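# Tune five floor tiles' air flow to card values

## Task

Make the air flow of all five floor tiles match the value printed next to each tile's letter on the card, as closely as possible. Only the worst-matched tile decides the result. Lowering the hood over a tile shows that tile's flow on the readout, with a small error that depends on the hood's exact position.

## Robot and tools

Robot: two arms with five-finger hands. left_arm carries a left hand and right_arm a right hand. The calibrated base of left_arm is at (-0.044, +0.365, 0) m with quat_wxyz (+1.000, 0, 0, -0.011). The base of right_arm is at (-0.049, -0.508, 0) m with quat_wxyz (+1.000, 0, 0, -0.026). Cameras: cam_high, cam_floor, cam_readout, cam_left_wrist, cam_right_wrist. The card with the target numbers and the readout should be visible in these views. cam_readout likely shows the flow display.

Frames: the scene frame has its origin at table-top height, halfway between the nominal bases. +x points out over the table, +z points up, and left_arm is on the +y side. Positions (m), quat_wxyz and velocities in results are in this frame. Reported poses can be off by a few cm.

Hand point: it sits 0.05 m in front of the palm and 0.15 m out from the wrist flange. Its +z runs along the straight fingers and +y points out of the palm. On the right hand, +x runs across the palm away from the thumb; on the left hand, +x runs toward the thumb. Straight fingertips reach 0.06 to 0.07 m past the point. A wrist bracket on the little-finger side can strike things. With the fingers level, the wrist can hang as much as 0.11 m (palm down) or 0.23 m (palm up) below the point.

Row layout, used by both execute_actions and move: 28 numbers, each in [-1, 1]. Both arms are always included, left first. For each arm the 14 numbers are: dx, dy, dz, rx, ry, rz, then little, ring, middle, index, thumb_bend, thumb_turn, force_limit, speed. The six pose numbers are offsets, not poses. They count from that arm's Hand target as it stood when the action or move began, along that Hand target's own axes. 1.0 equals 0.6 m or 180 degrees, and rx, ry, rz together form one rotation vector. Every row inside an action counts from the same start, so a repeated offset moves the arm further. Six zeros means re-command the current Hand target.

Hand numbers: finger targets run from +1 (open, straight) to -1 (curled). thumb_turn +1 puts the thumb beside the palm and -1 puts it in front, facing the fingers. force_limit runs from about 0 N at -1 to 10 N at +1; for the two thumb motors the top is 15 N. speed rises from almost nothing at -1 to full at +0.48 and stays full up to +1; full travel takes 0.49 s. No value means "keep". To leave a hand unchanged, resend the eight numbers from the last row it executed. If the hand has received no row yet, send its hand_measured values followed by hand_force_limit and hand_speed.

Tools:
- execute_actions(actions, cameras): actions is a list of actions. Each action holds up to 15 rows at 1/30 s each and lasts 0.5 s in total. If you give fewer rows, the last one is held. Images come back only for an empty list or when cameras names them (["all"] gives every view).
- move(target, speed, blend, stop_force, zero, blocking, cameras): target is one row or a list of up to 15 rows. All offsets in the list count from the same starting Hand targets. speed is in m/s, from 0.002 to 3.6 (default 0.25); turning is capped at twice that in rad/s. It can be one number or one per target. blend is a corner radius in m. stop_force is 3 to 120 N and ends an arm's path when it meets that much resistance. zero (default true) re-zeroes before the move. blocking=false cannot be combined with stop_force. The result adds a move: line whose ending is done, off_target, moving, held or fault; limits=paced or limits=held may also appear.
- wait(seconds 0 to 10), stop(), zoom_image(camera, region [x0, y0, x1, y1] in pixels, at most 504 per side), show_instructions(), zero_wrist_force(arm), finished_scene(scene 1).

Reading results: each arm reports end_effector_position, end_effector_quat_wxyz, velocities, and the Hand target (the last commanded pose after clipping). It also reports joint positions and joint torques (torques include the arm's own weight). Wrist force and Wrist torque are given in end-effector axes, plus a line with the peak reading since the last one shown. For the hands, hand_measured, hand_stopped_by (moving, target, force, stalled, fault) and hand_load_n are each listed in motor order. "within noise" means the joints are still. The hand point often settles short of its Hand target; send the remaining gap as an offset.

Control notes: each step, commanded orientation is clipped to within 32 degrees of the measured orientation. Arm motion lags commands by about 0.09 to 0.22 s and can overshoot when fast. Joints turn at most 3.14 rad/s. Avoid paths that pass near an arm's own base. The clearance check holds back commands that would bring the arms too close, but it does not guarantee they won't touch.

Avoid: hitting the hood, tiles or table hard. A net force of about 150 N (±25) on an arm, or joint contact torque of 133 N m (shoulder or elbow) or 24.9 N m (wrists), stops that arm for 10 s. Do not let the arms press against each other or let a hand close on the other hand's fingers. Do not drop or release parts while they are moving. Do not push anything off the table: that fails the task. MOTOR HOT appears at 70 °C and the brakes engage at 85 °C, so avoid long stretched-out holds or pushing toward poses the arm cannot reach. Loose objects may get a brief push now and then. Check the readout and camera images before calling finished_scene, since the settings must stay in place once the robot lets go.

Each tool is called after "Call:" as name([rows], argument=value, ...), one row to a line, values as JSON.

Reference images:

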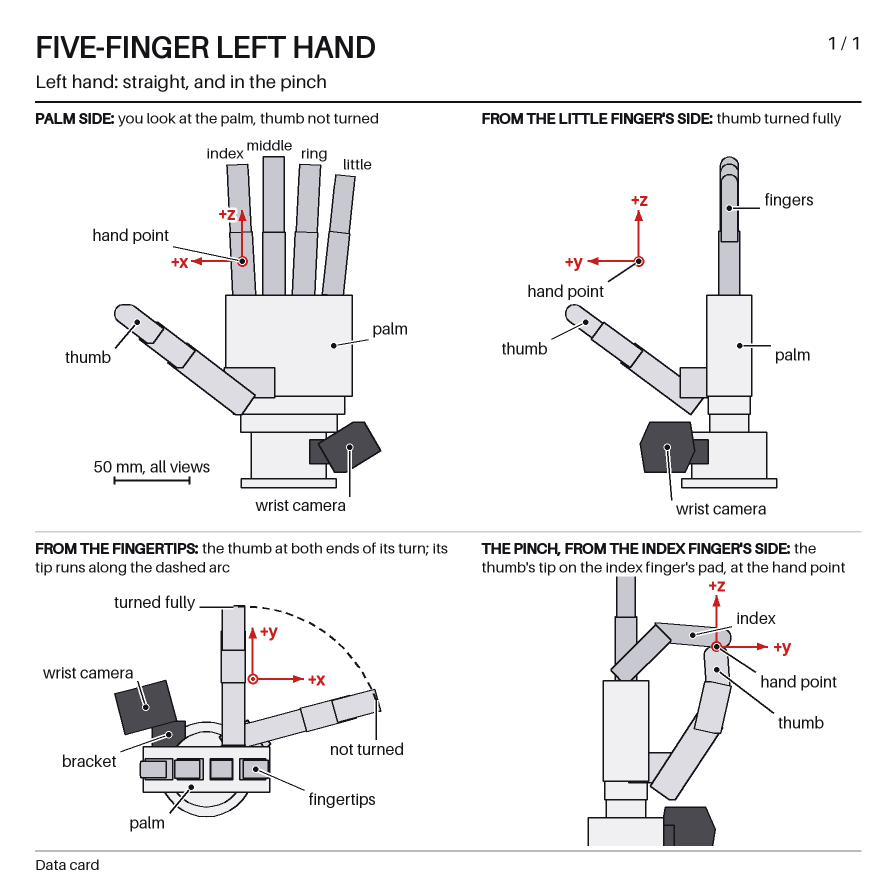

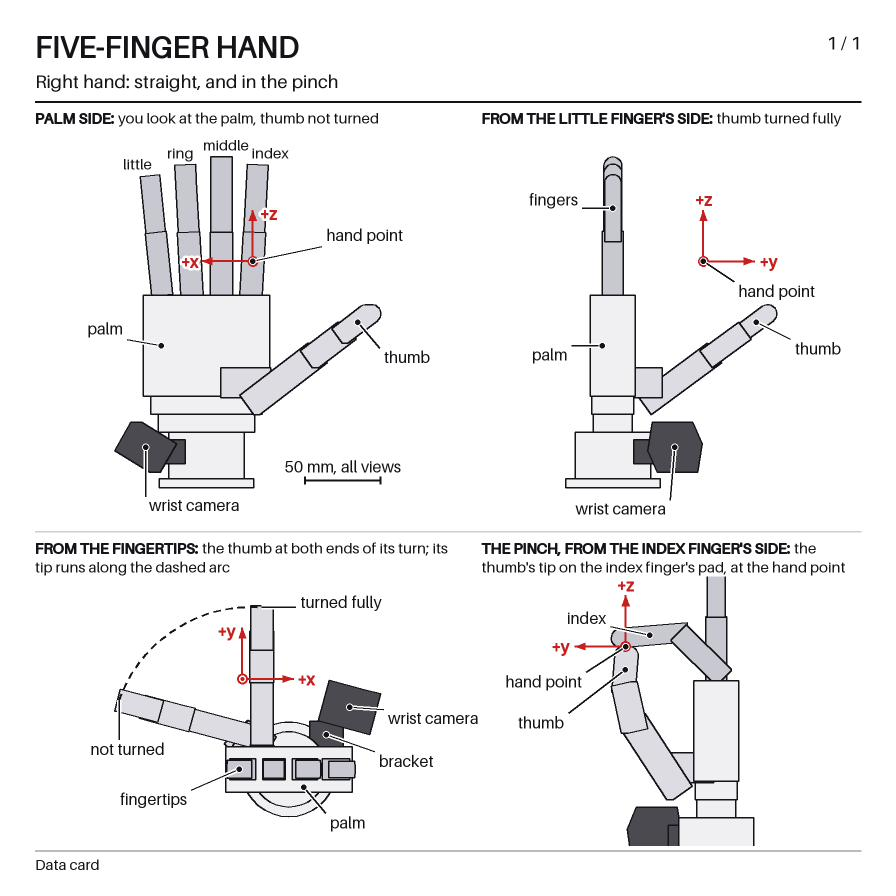

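## Session

Call:
execute_actions(actions=[])

Scene clock: 0.00 s.
left_arm: end_effector_position=(+0.0158, -0.2392, +0.3431) hand_measured=(+1.000, +1.000, +1.000, +1.000, +1.000, +1.000) hand_load_n=(+0.0, +0.0, +0.0, +0.0, -0.5, +0.0) hand_stopped_by=(target, target, target, target, target, target) hand_force_limit=0.00 hand_speed=-0.80 end_effector_quat_wxyz=(+0.727, +0.684, -0.032, -0.057) | right_arm: end_effector_position=(+0.5829, -0.3520, +0.2782) hand_measured=(+1.000, +1.000, +1.000, +1.000, +1.000, +1.000) hand_load_n=(+0.0, +0.0, +0.0, +0.0, +0.0, +0.0) hand_stopped_by=(target, target, target, target, target, target) hand_force_limit=0.00 hand_speed=-0.80 end_effector_quat_wxyz=(+0.614, -0.065, -0.727, -0.302)
Joint positions: left_arm=[2.131 -1.577 -2.159 3.815 -0.909 -0.081] | right_arm=[-0.152 -0.197 0.308 2.962 1.229 -1.916]
Joint velocities: within noise
Joint torques (N m): no reading
Wrist force (N): no reading
Wrist torque (N m): no reading
Wrist force, peak (N): no reading
Hand target: left_arm +0.0158, -0.2392, +0.3431; +0.727, +0.684, -0.032, -0.057 | right_arm +0.5829, -0.3520, +0.2782; -0.614, +0.065, +0.727, +0.302

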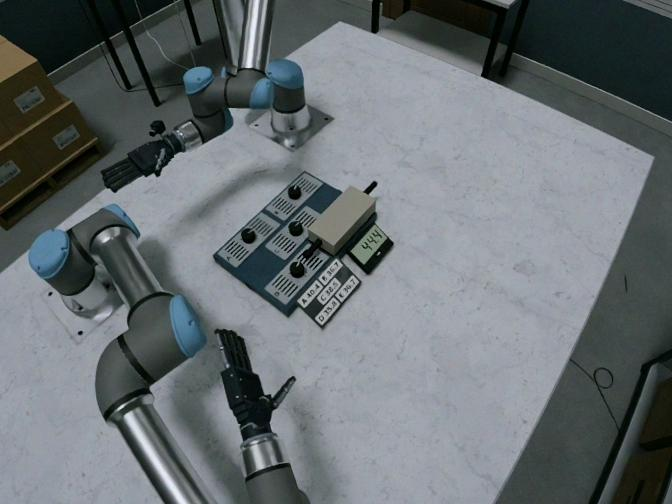

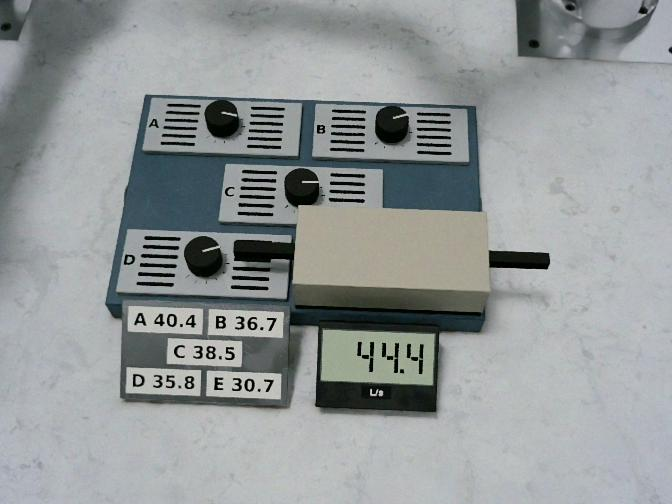

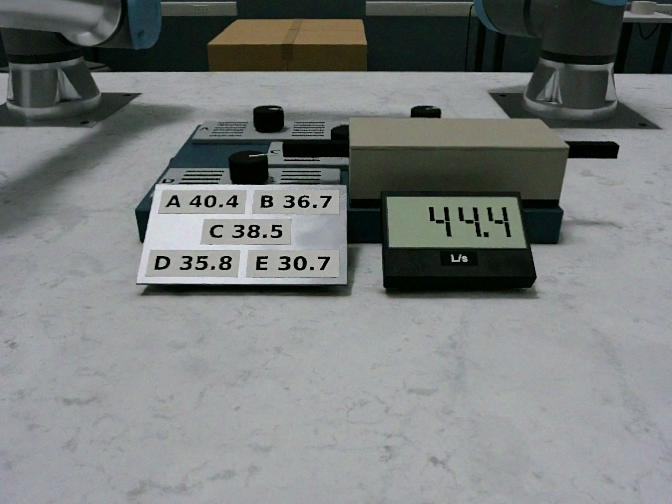

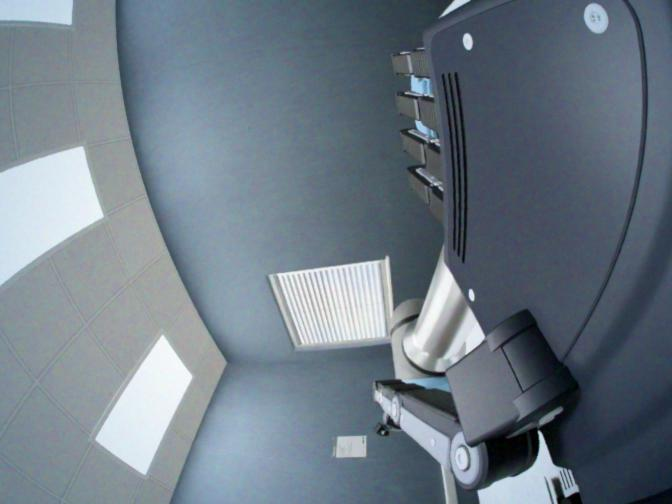

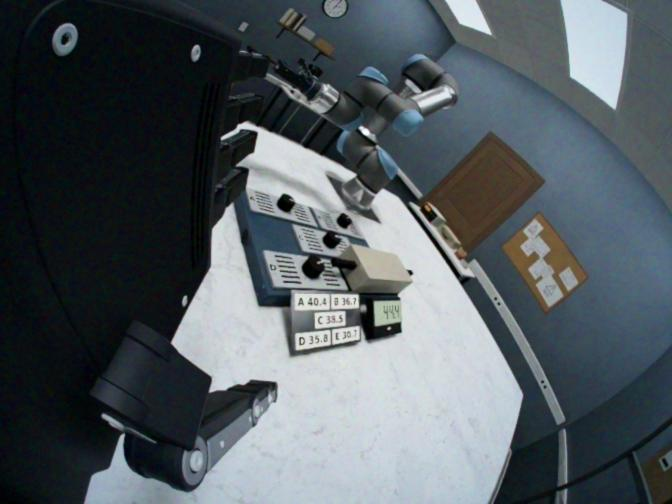

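Call:
zoom_image(camera="cam_floor", region=[100, 80, 400, 305])

Call:
zoom_image(camera="cam_floor", region=[220, 180, 560, 435])

Call:
zoom_image(camera="cam_high", region=[200, 150, 420, 340])

Call:
zoom_image(camera="cam_readout", region=[120, 80, 640, 310])

Call:
zoom_image(camera="cam_right_wrist", region=[220, 180, 420, 360])

Scaled by 1.680 from the camera's 672x504 image, which has a finer 960x720 frame.

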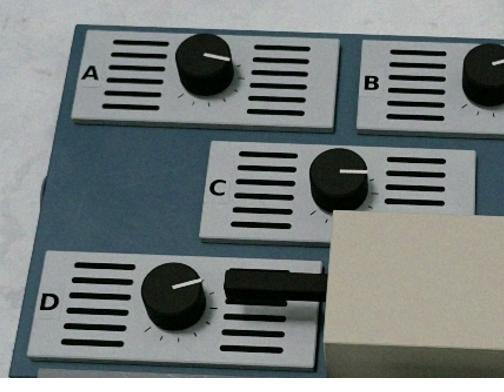

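Scaled by 1.482 from the camera's 672x504 image, which has a finer 960x720 frame.

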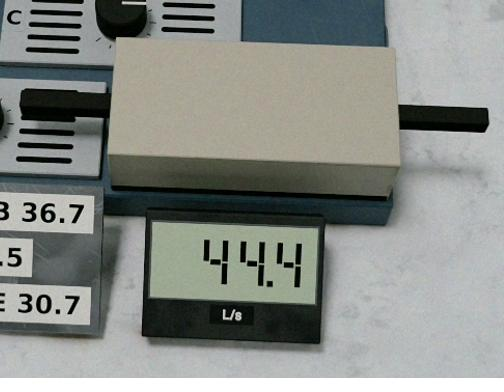

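Scaled by 2.291 from the camera's 672x504 image, which has a finer 960x720 frame.

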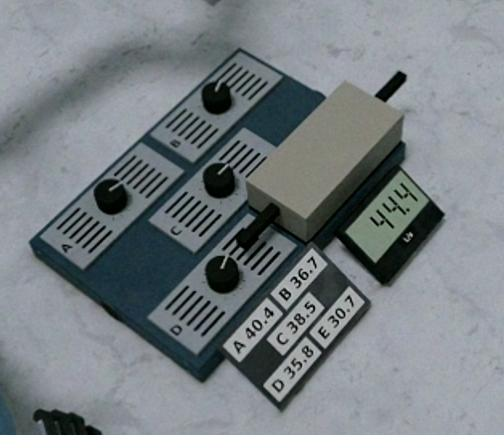

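Region (120, 80, 640, 310) is 520x230 pixels. A region can be at most 504 by 504 pixels.

Scaled by 2.520 from the camera's 672x504 image, which has a finer 960x720 frame.

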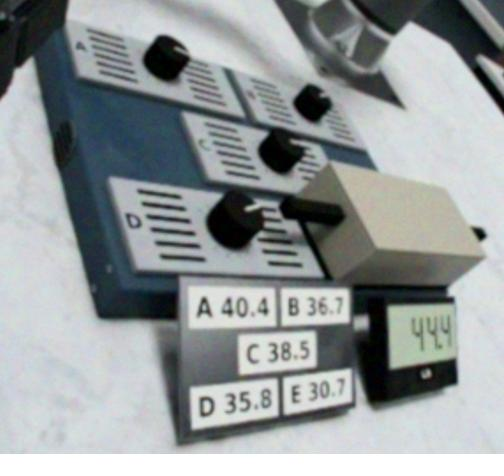

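Call:
zoom_image(camera="cam_readout", region=[330, 90, 640, 300])

Call:
zoom_image(camera="cam_readout", region=[120, 90, 430, 300])

Scaled by 1.626 from the camera's 672x504 image, which has a finer 960x720 frame.

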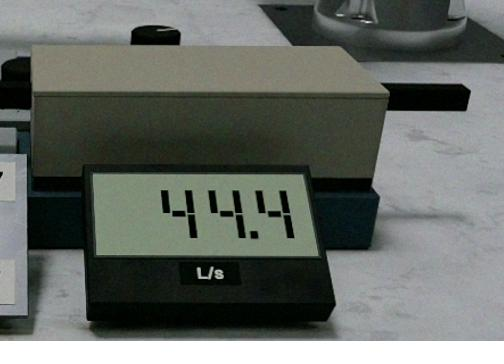

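Scaled by 1.626 from the camera's 672x504 image, which has a finer 960x720 frame.

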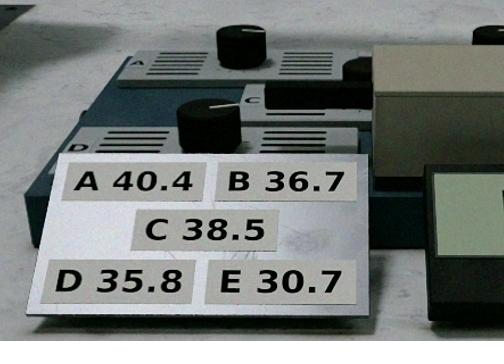

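Call:
move(target=[0.4887, 0.0537, -0.967, 0.4258, -0.3639, 0.3542, 1, 1, 1, 1, 1, 1, 0, -0.8, 0, 0, 0, 0, 0, 0, 1, 1, 1, 1, 1, 1, 0, -0.8], speed=0.3, cameras=["cam_high", "cam_floor", "cam_left_wrist"])

Scene clock: 145.60 s.
left_arm: end_effector_position=(+0.3799, +0.3001, +0.3296) hand_measured=(+1.000, +1.000, +1.000, +1.000, +1.000, +1.000) hand_load_n=(+0.0, +0.0, +0.0, +0.0, -0.5, +0.0) hand_stopped_by=(target, target, target, target, target, target) hand_force_limit=0.00 hand_speed=-0.80 end_effector_quat_wxyz=(+0.000, +0.707, -0.707, +0.000) | right_arm: end_effector_position=(+0.5829, -0.3520, +0.2782) hand_measured=(+1.000, +1.000, +1.000, +1.000, +1.000, +1.000) hand_load_n=(+0.0, +0.0, -0.5, +0.0, +0.0, +0.0) hand_stopped_by=(target, target, target, target, target, target) hand_force_limit=0.00 hand_speed=-0.80 end_effector_quat_wxyz=(+0.614, -0.065, -0.727, -0.302)
Joint positions: left_arm=[3.37 -1.995 -1.07 1.495 -1.572 3.349] | right_arm=[-0.152 -0.197 0.308 2.962 1.229 -1.916]
Joint torques (N m): left_arm=[-5.29 47.05 21.95 -2.51 -1.19 1.97] | right_arm=[0.06 -59.53 -20.59 1.47 -0.02 0.22]
Wrist force (N): left_arm=[0.5 -3.3 -2.2] | right_arm=[-0.1 -0.2 -0.1]
Wrist torque (N m): left_arm=[-0.75 -0.36 0.49] | right_arm=[-0.02 0.02 -0.01]
Wrist force, peak (N): left_arm=[-0.4 -4.0 -2.3] | right_arm=[-0.3 -0.1 -0.4]
Hand target: left_arm +0.3799, +0.3001, +0.3297; -0.001, +0.707, -0.707, +0.000 | right_arm +0.5829, -0.3520, +0.2782; -0.614, +0.065, +0.727, +0.302
Off the commanded pose: left_arm 0.000 m, 0 deg | right_arm 0.000 m, 0 deg.
move: done
Images, in order (width x height): cam_high 672x504, cam_floor 672x504, cam_left_wrist 672x504.

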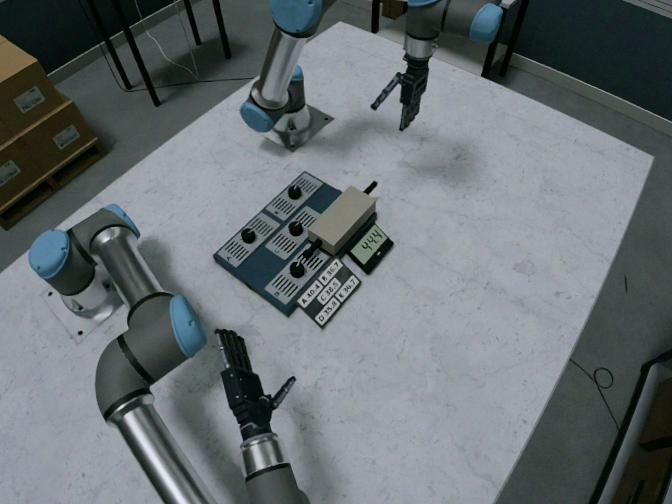

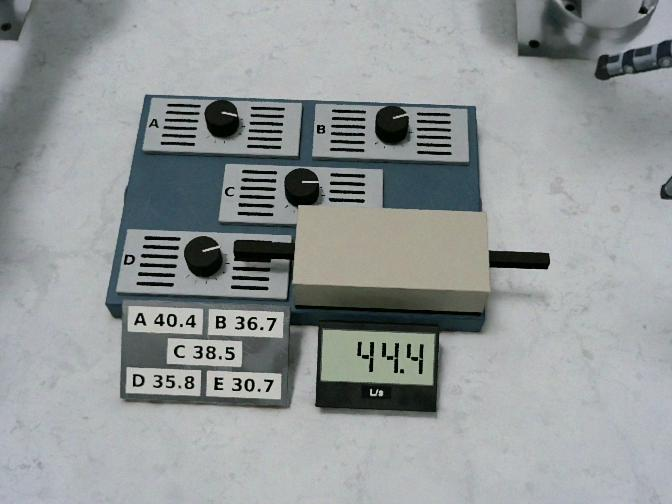

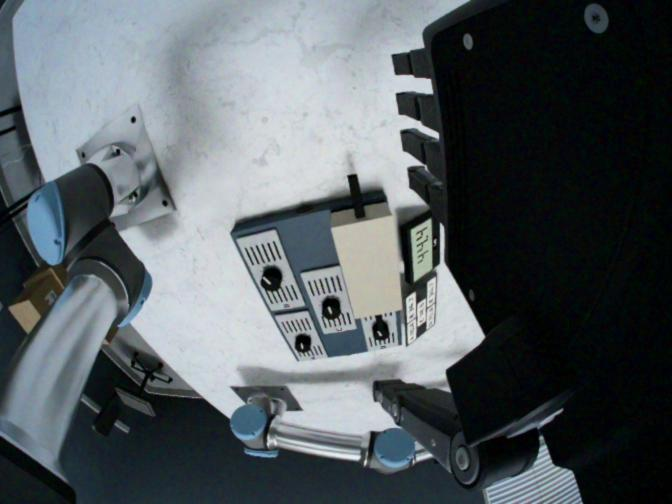

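Call:
move(target=[0, 0, 0, 0, 0, 0, 1, 1, 1, 1, 1, 1, 0, -0.8, 0.0912, -0.0742, 0.3315, 0.5058, -0.1723, -0.4373, 1, 1, 1, 1, 1, 1, 0, -0.8], speed=0.3, cameras=["cam_high", "cam_floor", "cam_readout", "cam_right_wrist"])

Scene clock: 149.10 s.
left_arm: end_effector_position=(+0.3799, +0.3001, +0.3297) hand_measured=(+1.000, +1.000, +1.000, +1.000, +1.000, +1.000) hand_load_n=(+0.0, +0.0, -0.5, +0.0, +0.0, +0.0) hand_stopped_by=(target, target, target, target, target, target) hand_force_limit=0.00 hand_speed=-0.80 end_effector_quat_wxyz=(-0.001, +0.707, -0.707, +0.000) | right_arm: end_effector_position=(+0.5186, -0.3362, +0.2847) hand_measured=(+1.000, +1.000, +1.000, +1.000, +1.000, +1.000) hand_load_n=(+0.0, +0.0, +0.0, +0.0, +0.0, +0.0) hand_stopped_by=(target, target, target, target, target, target) hand_force_limit=0.00 hand_speed=-0.80 end_effector_quat_wxyz=(-0.472, -0.190, +0.822, +0.258)
Joint positions: left_arm=[3.37 -1.995 -1.07 1.495 -1.572 3.349] | right_arm=[-0.062 -0.167 0.035 2.833 1.427 -2.231]
Joint torques (N m): left_arm=[-7.72 46.75 23.44 -0.29 -1.35 1.99] | right_arm=[-14.05 -53.17 -11.39 4.65 -1.37 2.35]
Wrist force (N): left_arm=[0.3 -3.4 -2.4] | right_arm=[-0.5 0.0 -0.9]
Wrist torque (N m): left_arm=[-0.76 -0.33 0.44] | right_arm=[-0.02 0.10 0.08]
Wrist force, peak (N): left_arm=[0.2 -3.8 -2.1] | right_arm=[0.5 3.7 -0.2]
Hand target: left_arm +0.3799, +0.3001, +0.3297; -0.001, +0.707, -0.707, +0.000 | right_arm +0.5186, -0.3363, +0.2847; -0.472, -0.190, +0.822, +0.258 (not the last commanded pose)
Off the commanded pose: left_arm 0.000 m, 0 deg | right_arm 0.145 m, 89 deg.
elbow stopped short (right arm): the move would have taken joint 3 (elbow) straighter than the controller allows.
move: held (right_arm; a check stopped the path); limits=held
pose unreachable (right arm): on one or more control steps of this call, first in action 0 (counted from 0), this arm could not follow its commanded pose, so it was not sent that pose on those steps. It may still have moved: this result reports where it is.
cause: moving toward the commanded pose would bring two parts of the arm too close to each other (joints 3 (elbow) to 6 (wrist 3) lie between them).
Images, in order (width x height): cam_high 672x504, cam_floor 672x504, cam_readout 672x504, cam_right_wrist 672x504.

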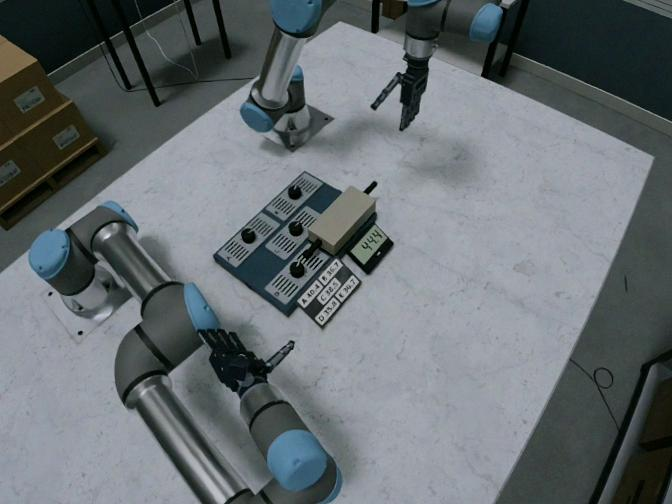

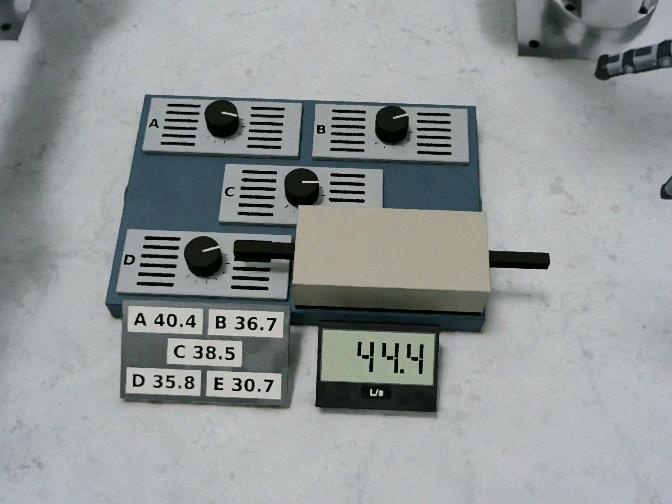

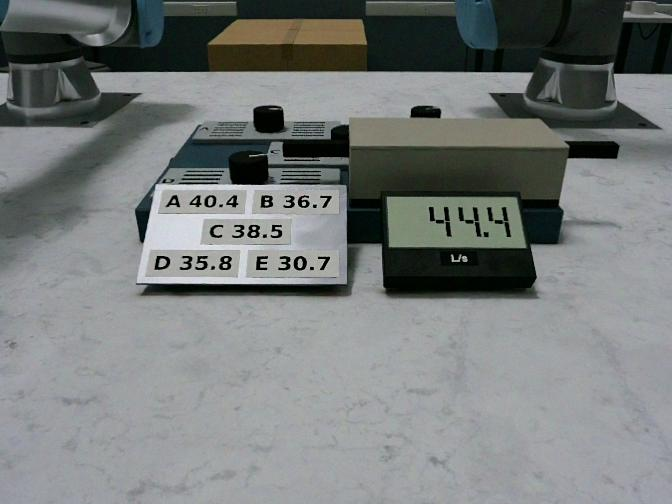

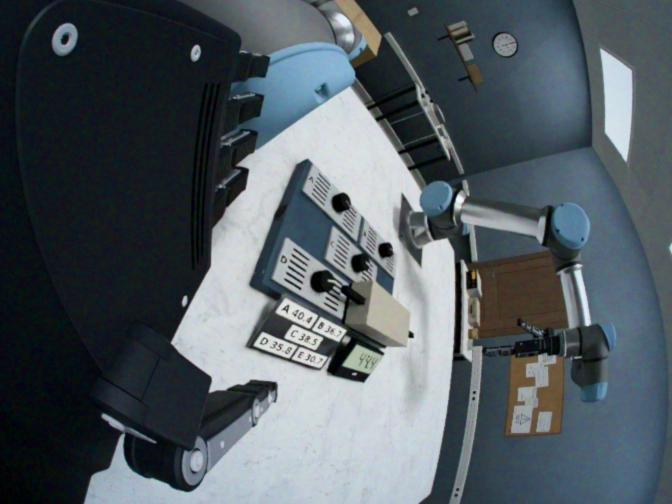

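Call:
move([
  [0, 0, 0, 0, 0, 0, 1, 1, 1, 1, 1, 1, 0, -0.8, 0.193, 0.07, 0.034, 0, 0, 0, 1, 1, 1, 1, 1, 1, 0, -0.8],
  [0, 0, 0, 0, 0, 0, 1, 1, 1, 1, 1, 1, 0, -0.8, 0.185, 0.0723, 0.023, 0.1748, -0.3197, 0.1287, 1, 1, 1, 1, 1, 1, 0, -0.8],
], speed=0.3, blend=0.02, cameras=["cam_high"])

Scene clock: 169.13 s.
left_arm: end_effector_position=(+0.3799, +0.3001, +0.3297) hand_measured=(+1.000, +1.000, +1.000, +1.000, +1.000, +1.000) hand_load_n=(+0.0, +0.0, +0.0, +0.0, +0.0, +0.0) hand_stopped_by=(target, target, target, target, target, target) hand_force_limit=0.00 hand_speed=-0.80 end_effector_quat_wxyz=(-0.001, +0.707, -0.707, +0.000) | right_arm: end_effector_position=(+0.5185, -0.3364, +0.2852) hand_measured=(+1.000, +1.000, +1.000, +1.000, +1.000, +1.000) hand_load_n=(+0.5, +0.0, +0.0, +0.0, +0.0, +0.0) hand_stopped_by=(target, target, target, target, target, target) hand_force_limit=0.00 hand_speed=-0.80 end_effector_quat_wxyz=(-0.472, -0.190, +0.821, +0.258)
Joint positions: left_arm=[3.37 -1.995 -1.07 1.495 -1.572 3.349] | right_arm=[-0.063 -0.17 0.041 2.831 1.428 -2.231]
Joint torques (N m): left_arm=[-6.57 46.82 23.15 -0.28 -1.27 1.9] | right_arm=[-12.34 -58.72 -27.07 1.24 -1.09 1.9]
Wrist force (N): left_arm=[0.4 -3.5 -2.1] | right_arm=[-0.7 0.5 -0.9]
Wrist torque (N m): left_arm=[-0.79 -0.35 0.46] | right_arm=[0.06 0.13 0.07]
Wrist force, peak (N): left_arm=[0.3 -3.5 -2.4] | right_arm=[-1.5 -0.6 -0.6]
Hand target: left_arm +0.3799, +0.3001, +0.3297; -0.001, +0.707, -0.707, +0.000 | right_arm +0.5185, -0.3364, +0.2852; -0.472, -0.190, +0.821, +0.258 (not the last commanded pose)
Off the commanded pose: left_arm 0.000 m, 0 deg | right_arm 0.119 m, 70 deg.
move: held (right_arm; a check stopped the path); path passed 0 of 2 targets; limits=held
pose unreachable (right arm): on one or more control steps of this call, first in action 0 (counted from 0), this arm could not follow its commanded pose, so it was not sent that pose on those steps. It may still have moved: this result reports where it is.
cause: moving toward the commanded pose would bring two parts of the arm too close to each other (joints 3 (elbow) to 6 (wrist 3) lie between them).
Images, in order (width x height): cam_high 672x504.

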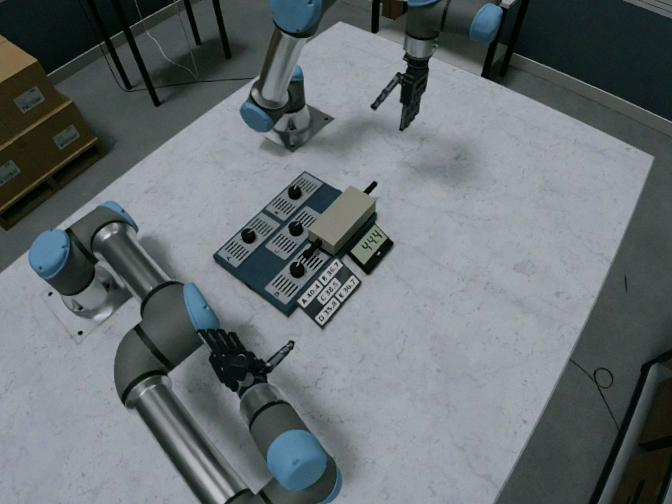

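Call:
move([
  [0, 0, 0, 0, 0, 0, 1, 1, 1, 1, 1, 1, 0, -0.8, 0.1508, 0.121, -0.022, 0.0405, -0.0521, -0.0095, 1, 1, 1, 1, 1, 1, 0, -0.8],
  [0, 0, 0, 0, 0, 0, 1, 1, 1, 1, 1, 1, 0, -0.8, 0.3057, 0.2377, -0.0038, 0.0811, -0.1042, -0.0191, 1, 1, 1, 1, 1, 1, 0, -0.8],
  [0, 0, 0, 0, 0, 0, 1, 1, 1, 1, 1, 1, 0, -0.8, 0.4575, 0.345, 0.0535, 0.1216, -0.1563, -0.0286, 1, 1, 1, 1, 1, 1, 0, -0.8],
], speed=0.25, blend=0.02, cameras=["cam_high"])

Scene clock: 186.60 s.
left_arm: end_effector_position=(+0.3799, +0.3001, +0.3297) hand_measured=(+1.000, +1.000, +1.000, +1.000, +1.000, +1.000) hand_load_n=(+0.0, +0.0, +0.0, +0.0, -0.5, +0.0) hand_stopped_by=(target, target, target, target, target, target) hand_force_limit=0.00 hand_speed=-0.80 end_effector_quat_wxyz=(-0.001, +0.707, -0.707, +0.000) | right_arm: end_effector_position=(+0.5149, -0.3360, +0.2976) hand_measured=(+1.000, +1.000, +1.000, +1.000, +1.000, +1.000) hand_load_n=(+0.0, +0.0, +0.0, +0.0, +0.0, +0.0) hand_stopped_by=(target, target, target, target, target, target) hand_force_limit=0.00 hand_speed=-0.80 end_effector_quat_wxyz=(-0.463, -0.194, +0.827, +0.253)
Joint positions: left_arm=[3.37 -1.995 -1.07 1.495 -1.572 3.349] | right_arm=[-0.062 -0.201 0.055 2.823 1.43 -2.231]
Joint torques (N m): left_arm=[-6.13 46.44 21.99 -0.53 -1.34 1.85] | right_arm=[-0.86 -55.63 -21.9 4.22 -0.59 2.11]
Wrist force (N): left_arm=[0.2 -3.2 -2.3] | right_arm=[-0.7 0.1 -1.1]
Wrist torque (N m): left_arm=[-0.75 -0.31 0.43] | right_arm=[0.01 0.15 0.04]
Wrist force, peak (N): left_arm=[0.4 -3.7 -2.2] | right_arm=[9.0 10.7 -3.2]
Hand target: left_arm +0.3799, +0.3001, +0.3297; -0.001, +0.707, -0.707, +0.000 | right_arm +0.5149, -0.3360, +0.2976; -0.463, -0.194, +0.827, +0.253 (not the last commanded pose)
Off the commanded pose: left_arm 0.000 m, 0 deg | right_arm 0.333 m, 35 deg.
move: held (right_arm; a check stopped the path); path passed 0 of 3 targets; limits=held
pose unreachable (right arm): on one or more control steps of this call, first in action 0 (counted from 0), this arm could not follow its commanded pose, so it was not sent that pose on those steps. It may still have moved: this result reports where it is.
cause: moving toward the commanded pose would bring two parts of the arm too close to each other (joints 3 (elbow) to 6 (wrist 3) lie between them).
Images, in order (width x height): cam_high 672x504.

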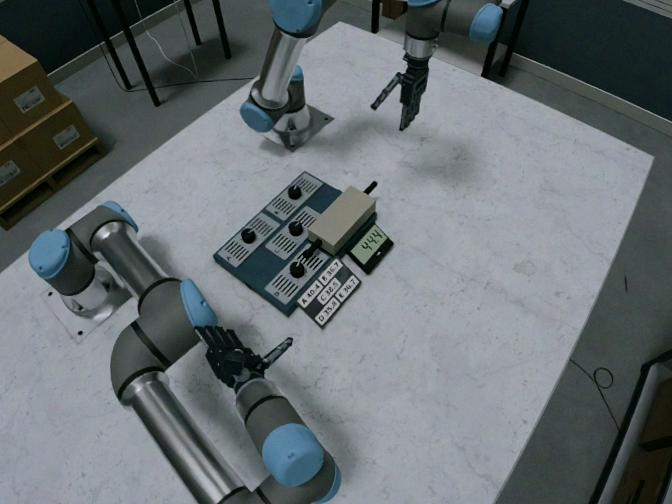

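Call:
move([
  [0, 0, 0, 0, 0, 0, 1, 1, 1, 1, 1, 1, 0, -0.8, 0.0, 0.0, 0.0, -0.0742, -0.0665, 0.0493, 1, 1, 1, 1, 1, 1, 0, -0.8],
  [0, 0, 0, 0, 0, 0, 1, 1, 1, 1, 1, 1, 0, -0.8, 0.039, 0.0997, -0.0323, -0.1484, -0.1329, 0.0985, 1, 1, 1, 1, 1, 1, 0, -0.8],
], speed=0.3, blend=0.02, cameras=["cam_high"])

Scene clock: 203.10 s.
left_arm: end_effector_position=(+0.3799, +0.3001, +0.3297) hand_measured=(+1.000, +1.000, +1.000, +1.000, +1.000, +1.000) hand_load_n=(+0.0, +0.0, +0.0, +0.0, +0.0, +0.0) hand_stopped_by=(target, target, target, target, target, target) hand_force_limit=0.00 hand_speed=-0.80 end_effector_quat_wxyz=(-0.001, +0.707, -0.707, +0.000) | right_arm: end_effector_position=(+0.5149, -0.3360, +0.2977) hand_measured=(+1.000, +1.000, +1.000, +1.000, +1.000, +1.000) hand_load_n=(+0.0, +0.0, +0.0, +0.0, +0.0, +0.0) hand_stopped_by=(target, target, target, target, target, target) hand_force_limit=0.00 hand_speed=-0.80 end_effector_quat_wxyz=(-0.463, -0.194, +0.827, +0.253)
Joint positions: left_arm=[3.37 -1.995 -1.07 1.495 -1.572 3.349] | right_arm=[-0.062 -0.201 0.055 2.823 1.429 -2.231]
Joint torques (N m): left_arm=[-6 47.67 22.3 -0.37 -1.26 1.69] | right_arm=[-11.35 -59.54 -24.78 3.93 -1.08 1.96]
Wrist force (N): left_arm=[0.3 -3.5 -2.2] | right_arm=[-0.6 0.1 -0.9]
Wrist torque (N m): left_arm=[-0.80 -0.33 0.46] | right_arm=[0.00 0.11 0.04]
Wrist force, peak (N): left_arm=[0.4 -3.8 -2.1] | right_arm=[-0.9 0.0 -1.1]
Hand target: left_arm +0.3799, +0.3001, +0.3297; -0.001, +0.707, -0.707, +0.000 | right_arm +0.5149, -0.3360, +0.2977; -0.463, -0.194, +0.827, +0.253 (not the last commanded pose)
Off the commanded pose: left_arm 0.000 m, 0 deg | right_arm 0.067 m, 40 deg.
move: held (right_arm; a check stopped the path); path passed 0 of 2 targets; limits=held
pose unreachable (right arm): on one or more control steps of this call, first in action 0 (counted from 0), this arm could not follow its commanded pose, so it was not sent that pose on those steps. It may still have moved: this result reports where it is.
cause: moving toward the commanded pose would bring two parts of the arm too close to each other (joints 3 (elbow) to 6 (wrist 3) lie between them).
Images, in order (width x height): cam_high 672x504.

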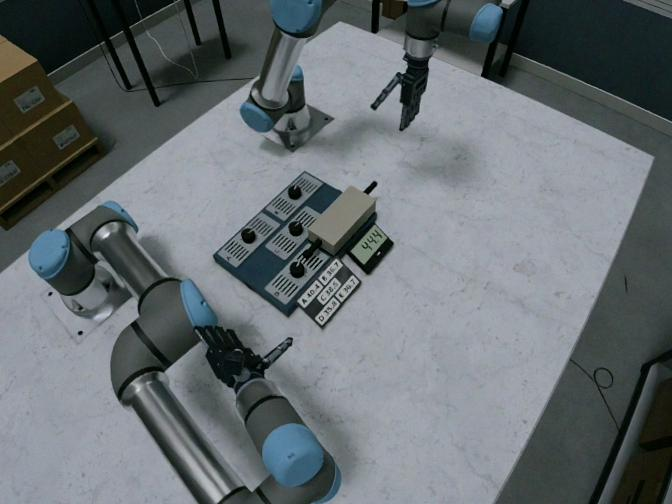

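Call:
move([
  [0, 0, 0, 0, 0, 0, 1, 1, 1, 1, 1, 1, 0, -0.8, -0.0426, 0.0558, -0.024, -0.0438, -0.0341, 0, 1, 1, 1, 1, 1, 1, 0, -0.8],
  [0, 0, 0, 0, 0, 0, 1, 1, 1, 1, 1, 1, 0, -0.8, -0.0827, 0.1073, -0.0613, -0.0877, -0.0683, 0, 1, 1, 1, 1, 1, 1, 0, -0.8],
  [0, 0, 0, 0, 0, 0, 1, 1, 1, 1, 1, 1, 0, -0.8, -0.1181, 0.1528, -0.1093, -0.1315, -0.1023, 0, 1, 1, 1, 1, 1, 1, 0, -0.8],
  [0, 0, 0, 0, 0, 0, 1, 1, 1, 1, 1, 1, 0, -0.8, -0.148, 0.1912, -0.1666, -0.1753, -0.1365, 0, 1, 1, 1, 1, 1, 1, 0, -0.8],
], speed=0.2, blend=0.005, cameras=["cam_high"])

Scene clock: 240.10 s.
left_arm: end_effector_position=(+0.3799, +0.3001, +0.3297) hand_measured=(+1.000, +1.000, +1.000, +1.000, +1.000, +1.000) hand_load_n=(+0.0, +0.0, +0.0, +0.0, +0.0, +0.0) hand_stopped_by=(target, target, target, target, target, target) hand_force_limit=0.00 hand_speed=-0.80 end_effector_quat_wxyz=(-0.001, +0.707, -0.707, +0.000) | right_arm: end_effector_position=(+0.6354, -0.2194, +0.3513) hand_measured=(+1.000, +1.000, +1.000, +1.000, +1.000, +1.000) hand_load_n=(+0.0, +0.0, +0.0, +0.0, +0.0, +0.0) hand_stopped_by=(target, target, target, target, target, target) hand_force_limit=0.00 hand_speed=-0.80 end_effector_quat_wxyz=(-0.313, -0.004, +0.806, +0.502)
Joint positions: left_arm=[3.37 -1.995 -1.07 1.495 -1.572 3.349] | right_arm=[-0.062 -0.233 0.121 2.786 0.732 -2.23]
Joint torques (N m): left_arm=[-6.96 47.1 21.79 -0.58 -1.12 1.75] | right_arm=[14.8 -52.57 -27.65 4.3 -1.77 1.86]
Wrist force (N): left_arm=[0.2 -3.6 -2.3] | right_arm=[-0.6 1.0 -0.9]
Wrist torque (N m): left_arm=[-0.82 -0.32 0.46] | right_arm=[0.11 0.07 0.02]
Wrist force, peak (N): left_arm=[0.4 -3.7 -2.3] | right_arm=[-1.1 1.7 -0.5]
Hand target: left_arm +0.3799, +0.3001, +0.3297; -0.001, +0.707, -0.707, +0.000 | right_arm +0.6355, -0.2193, +0.3514; -0.313, -0.004, +0.806, +0.502
Off the commanded pose: left_arm 0.000 m, 0 deg | right_arm 0.000 m, 0 deg.
move: done
Images, in order (width x height): cam_high 672x504.

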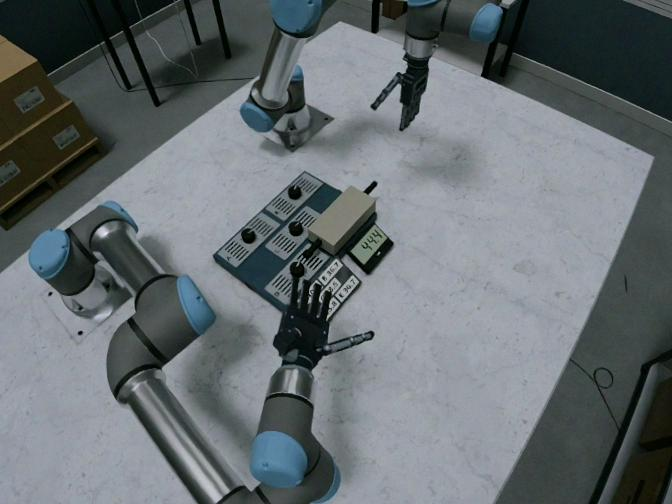

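Call:
move(target=[0, 0, 0, 0, 0, 0, 1, 1, 1, 1, 1, 1, 0, -0.8, 0.372, -0.1115, 0.05, 0.4303, 0.0997, -0.4231, 1, 1, 1, 1, 1, 1, 0, -0.8], speed=0.3, cameras=["cam_high", "cam_floor", "cam_right_wrist"])

Scene clock: 255.83 s.
left_arm: end_effector_position=(+0.3799, +0.3001, +0.3297) hand_measured=(+1.000, +1.000, +1.000, +1.000, +1.000, +1.000) hand_load_n=(+0.0, +0.0, +0.0, +0.0, +0.0, +0.0) hand_stopped_by=(target, target, target, target, target, target) hand_force_limit=0.00 hand_speed=-0.80 end_effector_quat_wxyz=(-0.001, +0.707, -0.707, +0.000) | right_arm: end_effector_position=(+0.4202, -0.3000, +0.3999) hand_measured=(+1.000, +1.000, +1.000, +1.000, +1.000, +1.000) hand_load_n=(+0.0, +0.0, +0.0, +0.0, +0.0, +0.0) hand_stopped_by=(target, target, target, target, target, target) hand_force_limit=0.00 hand_speed=-0.80 end_effector_quat_wxyz=(+0.001, +0.707, -0.707, +0.000)
Joint positions: left_arm=[3.37 -1.995 -1.07 1.495 -1.572 3.349] | right_arm=[0.133 -0.807 0.328 2.05 1.572 -3.059]
Joint torques (N m): left_arm=[-5.84 46.84 20.61 -0.65 -1.14 1.65] | right_arm=[12.6 -50.12 -9.73 -0.15 -1.01 -1.61]
Wrist force (N): left_arm=[0.3 -3.3 -2.1] | right_arm=[-2.6 -1.1 -2.3]
Wrist torque (N m): left_arm=[-0.76 -0.32 0.44] | right_arm=[-0.06 0.41 -0.32]
Wrist force, peak (N): left_arm=[0.3 -3.9 -2.2] | right_arm=[-3.0 -1.4 -2.9]
Hand target: left_arm +0.3799, +0.3001, +0.3297; -0.001, +0.707, -0.707, +0.000 | right_arm +0.4202, -0.2999, +0.3999; +0.000, +0.707, -0.707, +0.000
Off the commanded pose: left_arm 0.000 m, 0 deg | right_arm 0.000 m, 0 deg.
elbow stopped short (right arm): the move would have taken joint 3 (elbow) straighter than the controller allows.
move: done
Images, in order (width x height): cam_high 672x504, cam_floor 672x504, cam_right_wrist 672x504.

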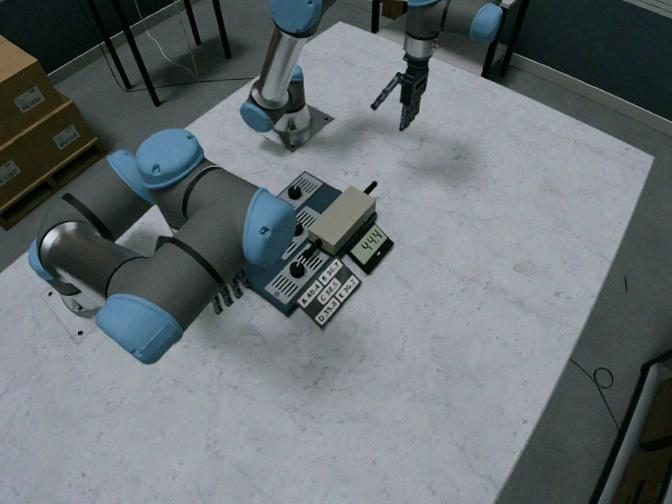

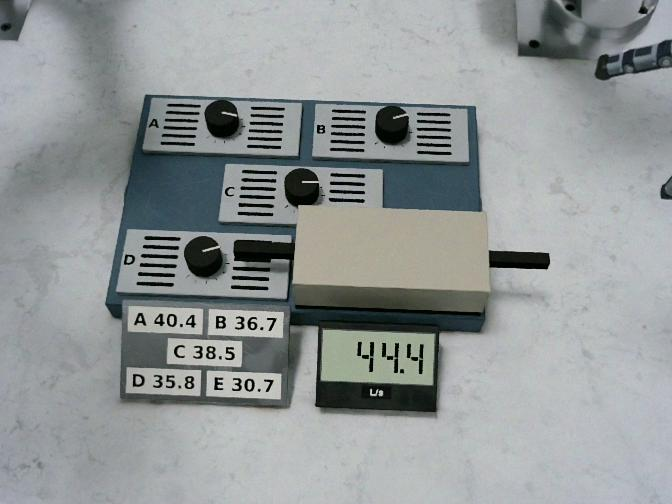

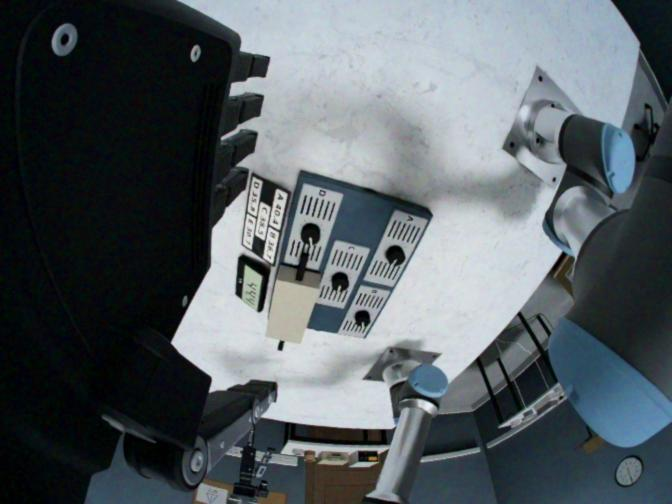

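Call:
zoom_image(camera="cam_floor", region=[180, 190, 340, 310])

Call:
zoom_image(camera="cam_floor", region=[440, 190, 600, 310])

Call:
zoom_image(camera="cam_right_wrist", region=[230, 160, 430, 360])

Scaled by 3.150 from the camera's 672x504 image, which has a finer 960x720 frame.

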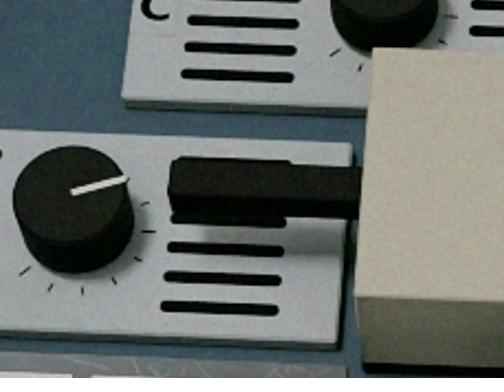

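Scaled by 3.150 from the camera's 672x504 image, which has a finer 960x720 frame.

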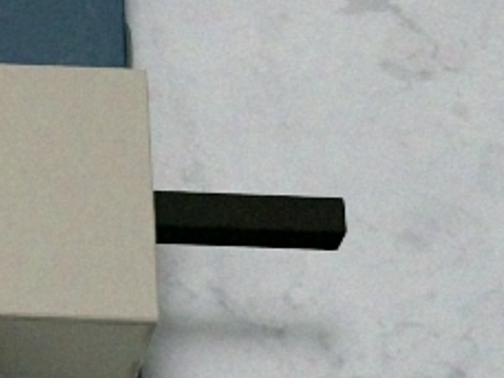

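Scaled by 2.520 from the camera's 672x504 image, which has a finer 960x720 frame.

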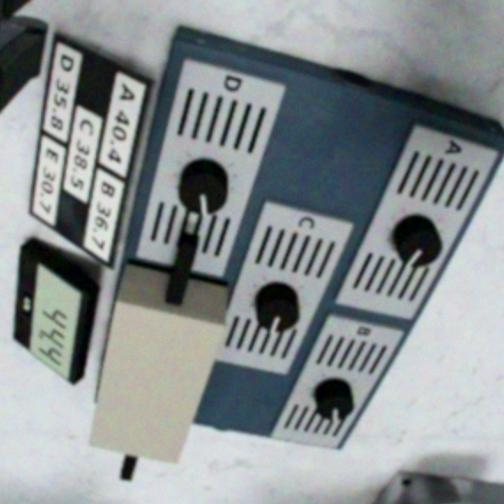

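Call:
move(target=[0.1833, -0.0833, 0.1833, 0, 0, 0, -1, -1, 0, 0, 1, -1, 0, 0, -0.4083, -0.0167, 0.3, 0, 0, 0, -1, -1, 0, 0, 1, -1, 0, 0], speed=0.3, cameras=["all"])

Scene clock: 346.67 s.
left_arm: end_effector_position=(+0.4299, +0.1903, +0.2196) hand_measured=(-1.000, -1.000, +0.000, +0.000, +1.000, -1.000) hand_load_n=(+0.0, +0.5, +0.0, +0.0, +0.0, +0.0) hand_stopped_by=(target, target, target, target, target, target) hand_force_limit=0.00 hand_speed=0.00 end_effector_quat_wxyz=(-0.001, +0.707, -0.707, +0.000) | right_arm: end_effector_position=(+0.4291, -0.0561, +0.2191) hand_measured=(-1.000, -1.000, +0.000, +0.000, +1.000, -1.000) hand_load_n=(+0.0, +0.0, +0.0, +0.0, +0.0, +0.0) hand_stopped_by=(target, target, target, target, target, target) hand_force_limit=0.00 hand_speed=0.00 end_effector_quat_wxyz=(-0.027, +0.701, -0.713, +0.000)
Joint positions: left_arm=[3.142 -2.188 -1.053 1.671 -1.572 3.121] | right_arm=[0.511 -0.409 0.035 1.893 1.553 -2.665]
Joint torques (N m): left_arm=[-3.95 44.64 10.51 -3.56 -0.91 0.32] | right_arm=[-1.69 -50.64 -18.49 1.48 0.36 1.13]
Wrist force (N): left_arm=[0.2 -3.2 -1.8] | right_arm=[-2.7 -1.6 -2.4]
Wrist torque (N m): left_arm=[-0.72 -0.30 0.32] | right_arm=[-0.12 0.41 -0.20]
Wrist force, peak (N): left_arm=[-0.6 -3.2 -3.1] | right_arm=[-4.1 -1.2 -1.4]
Hand target: left_arm +0.4299, +0.1902, +0.2196; -0.001, +0.707, -0.707, +0.000 | right_arm +0.4303, -0.0552, +0.2196; +0.000, +0.707, -0.707, +0.000
Off the commanded pose: left_arm 0.000 m, 0 deg | right_arm 0.002 m, 3 deg.
elbow stopped short (right arm): the move would have taken joint 3 (elbow) straighter than the controller allows.
elbow read too straight (right arm): the controller reads joint 3 (elbow) straighter than it allows; while it does, the hand can move without a command.
move: off_target (right_arm)

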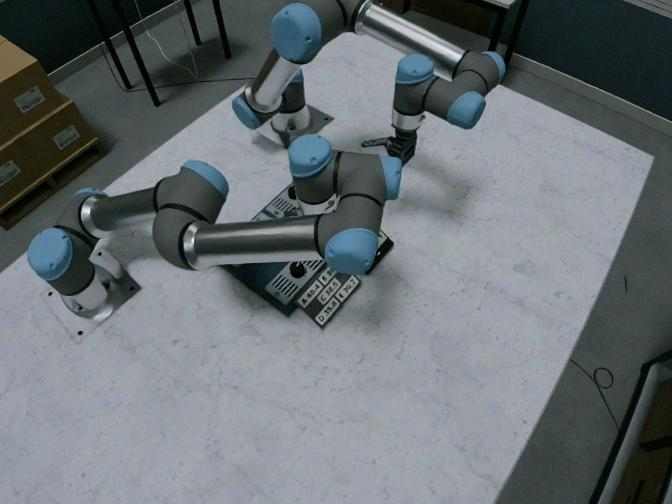

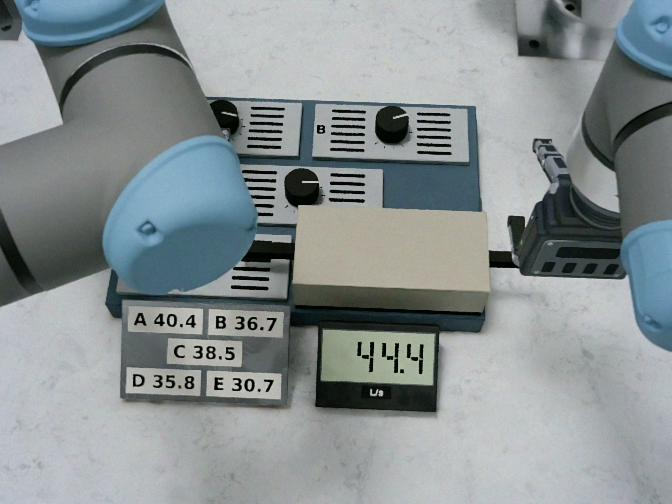

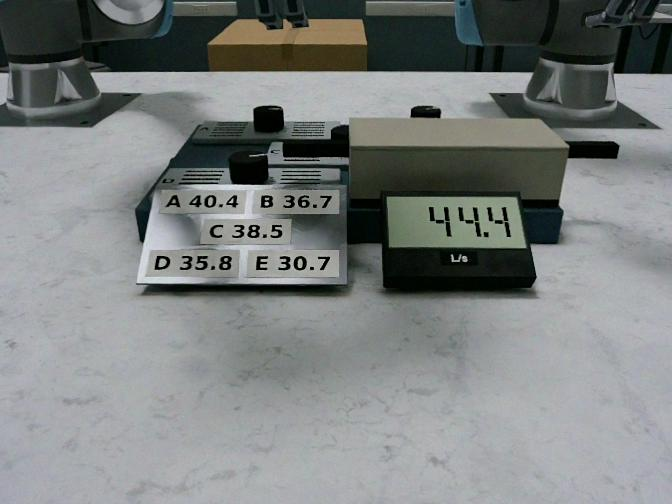

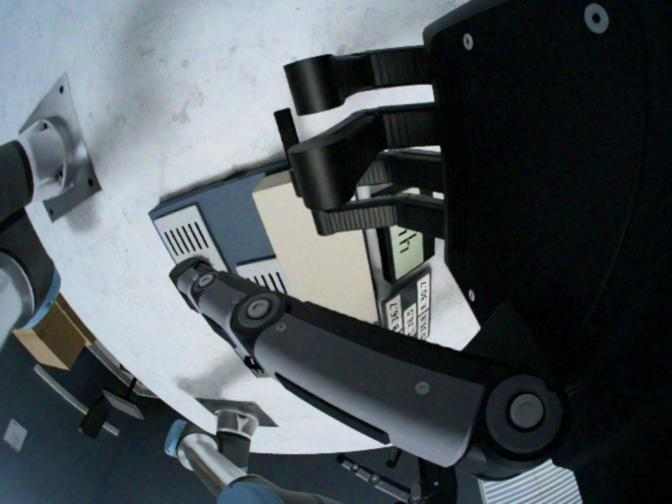

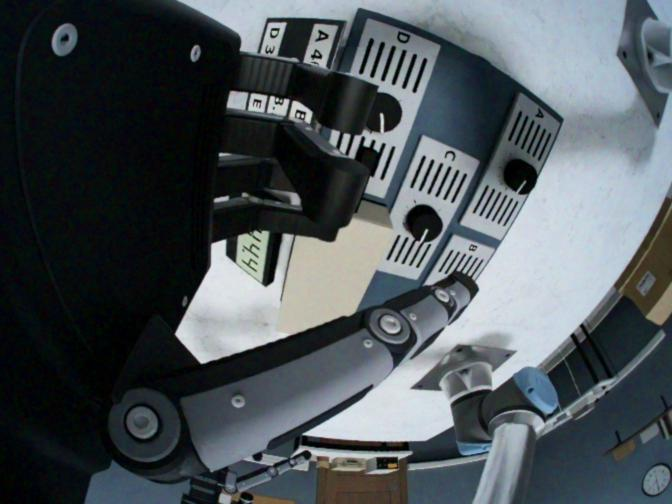

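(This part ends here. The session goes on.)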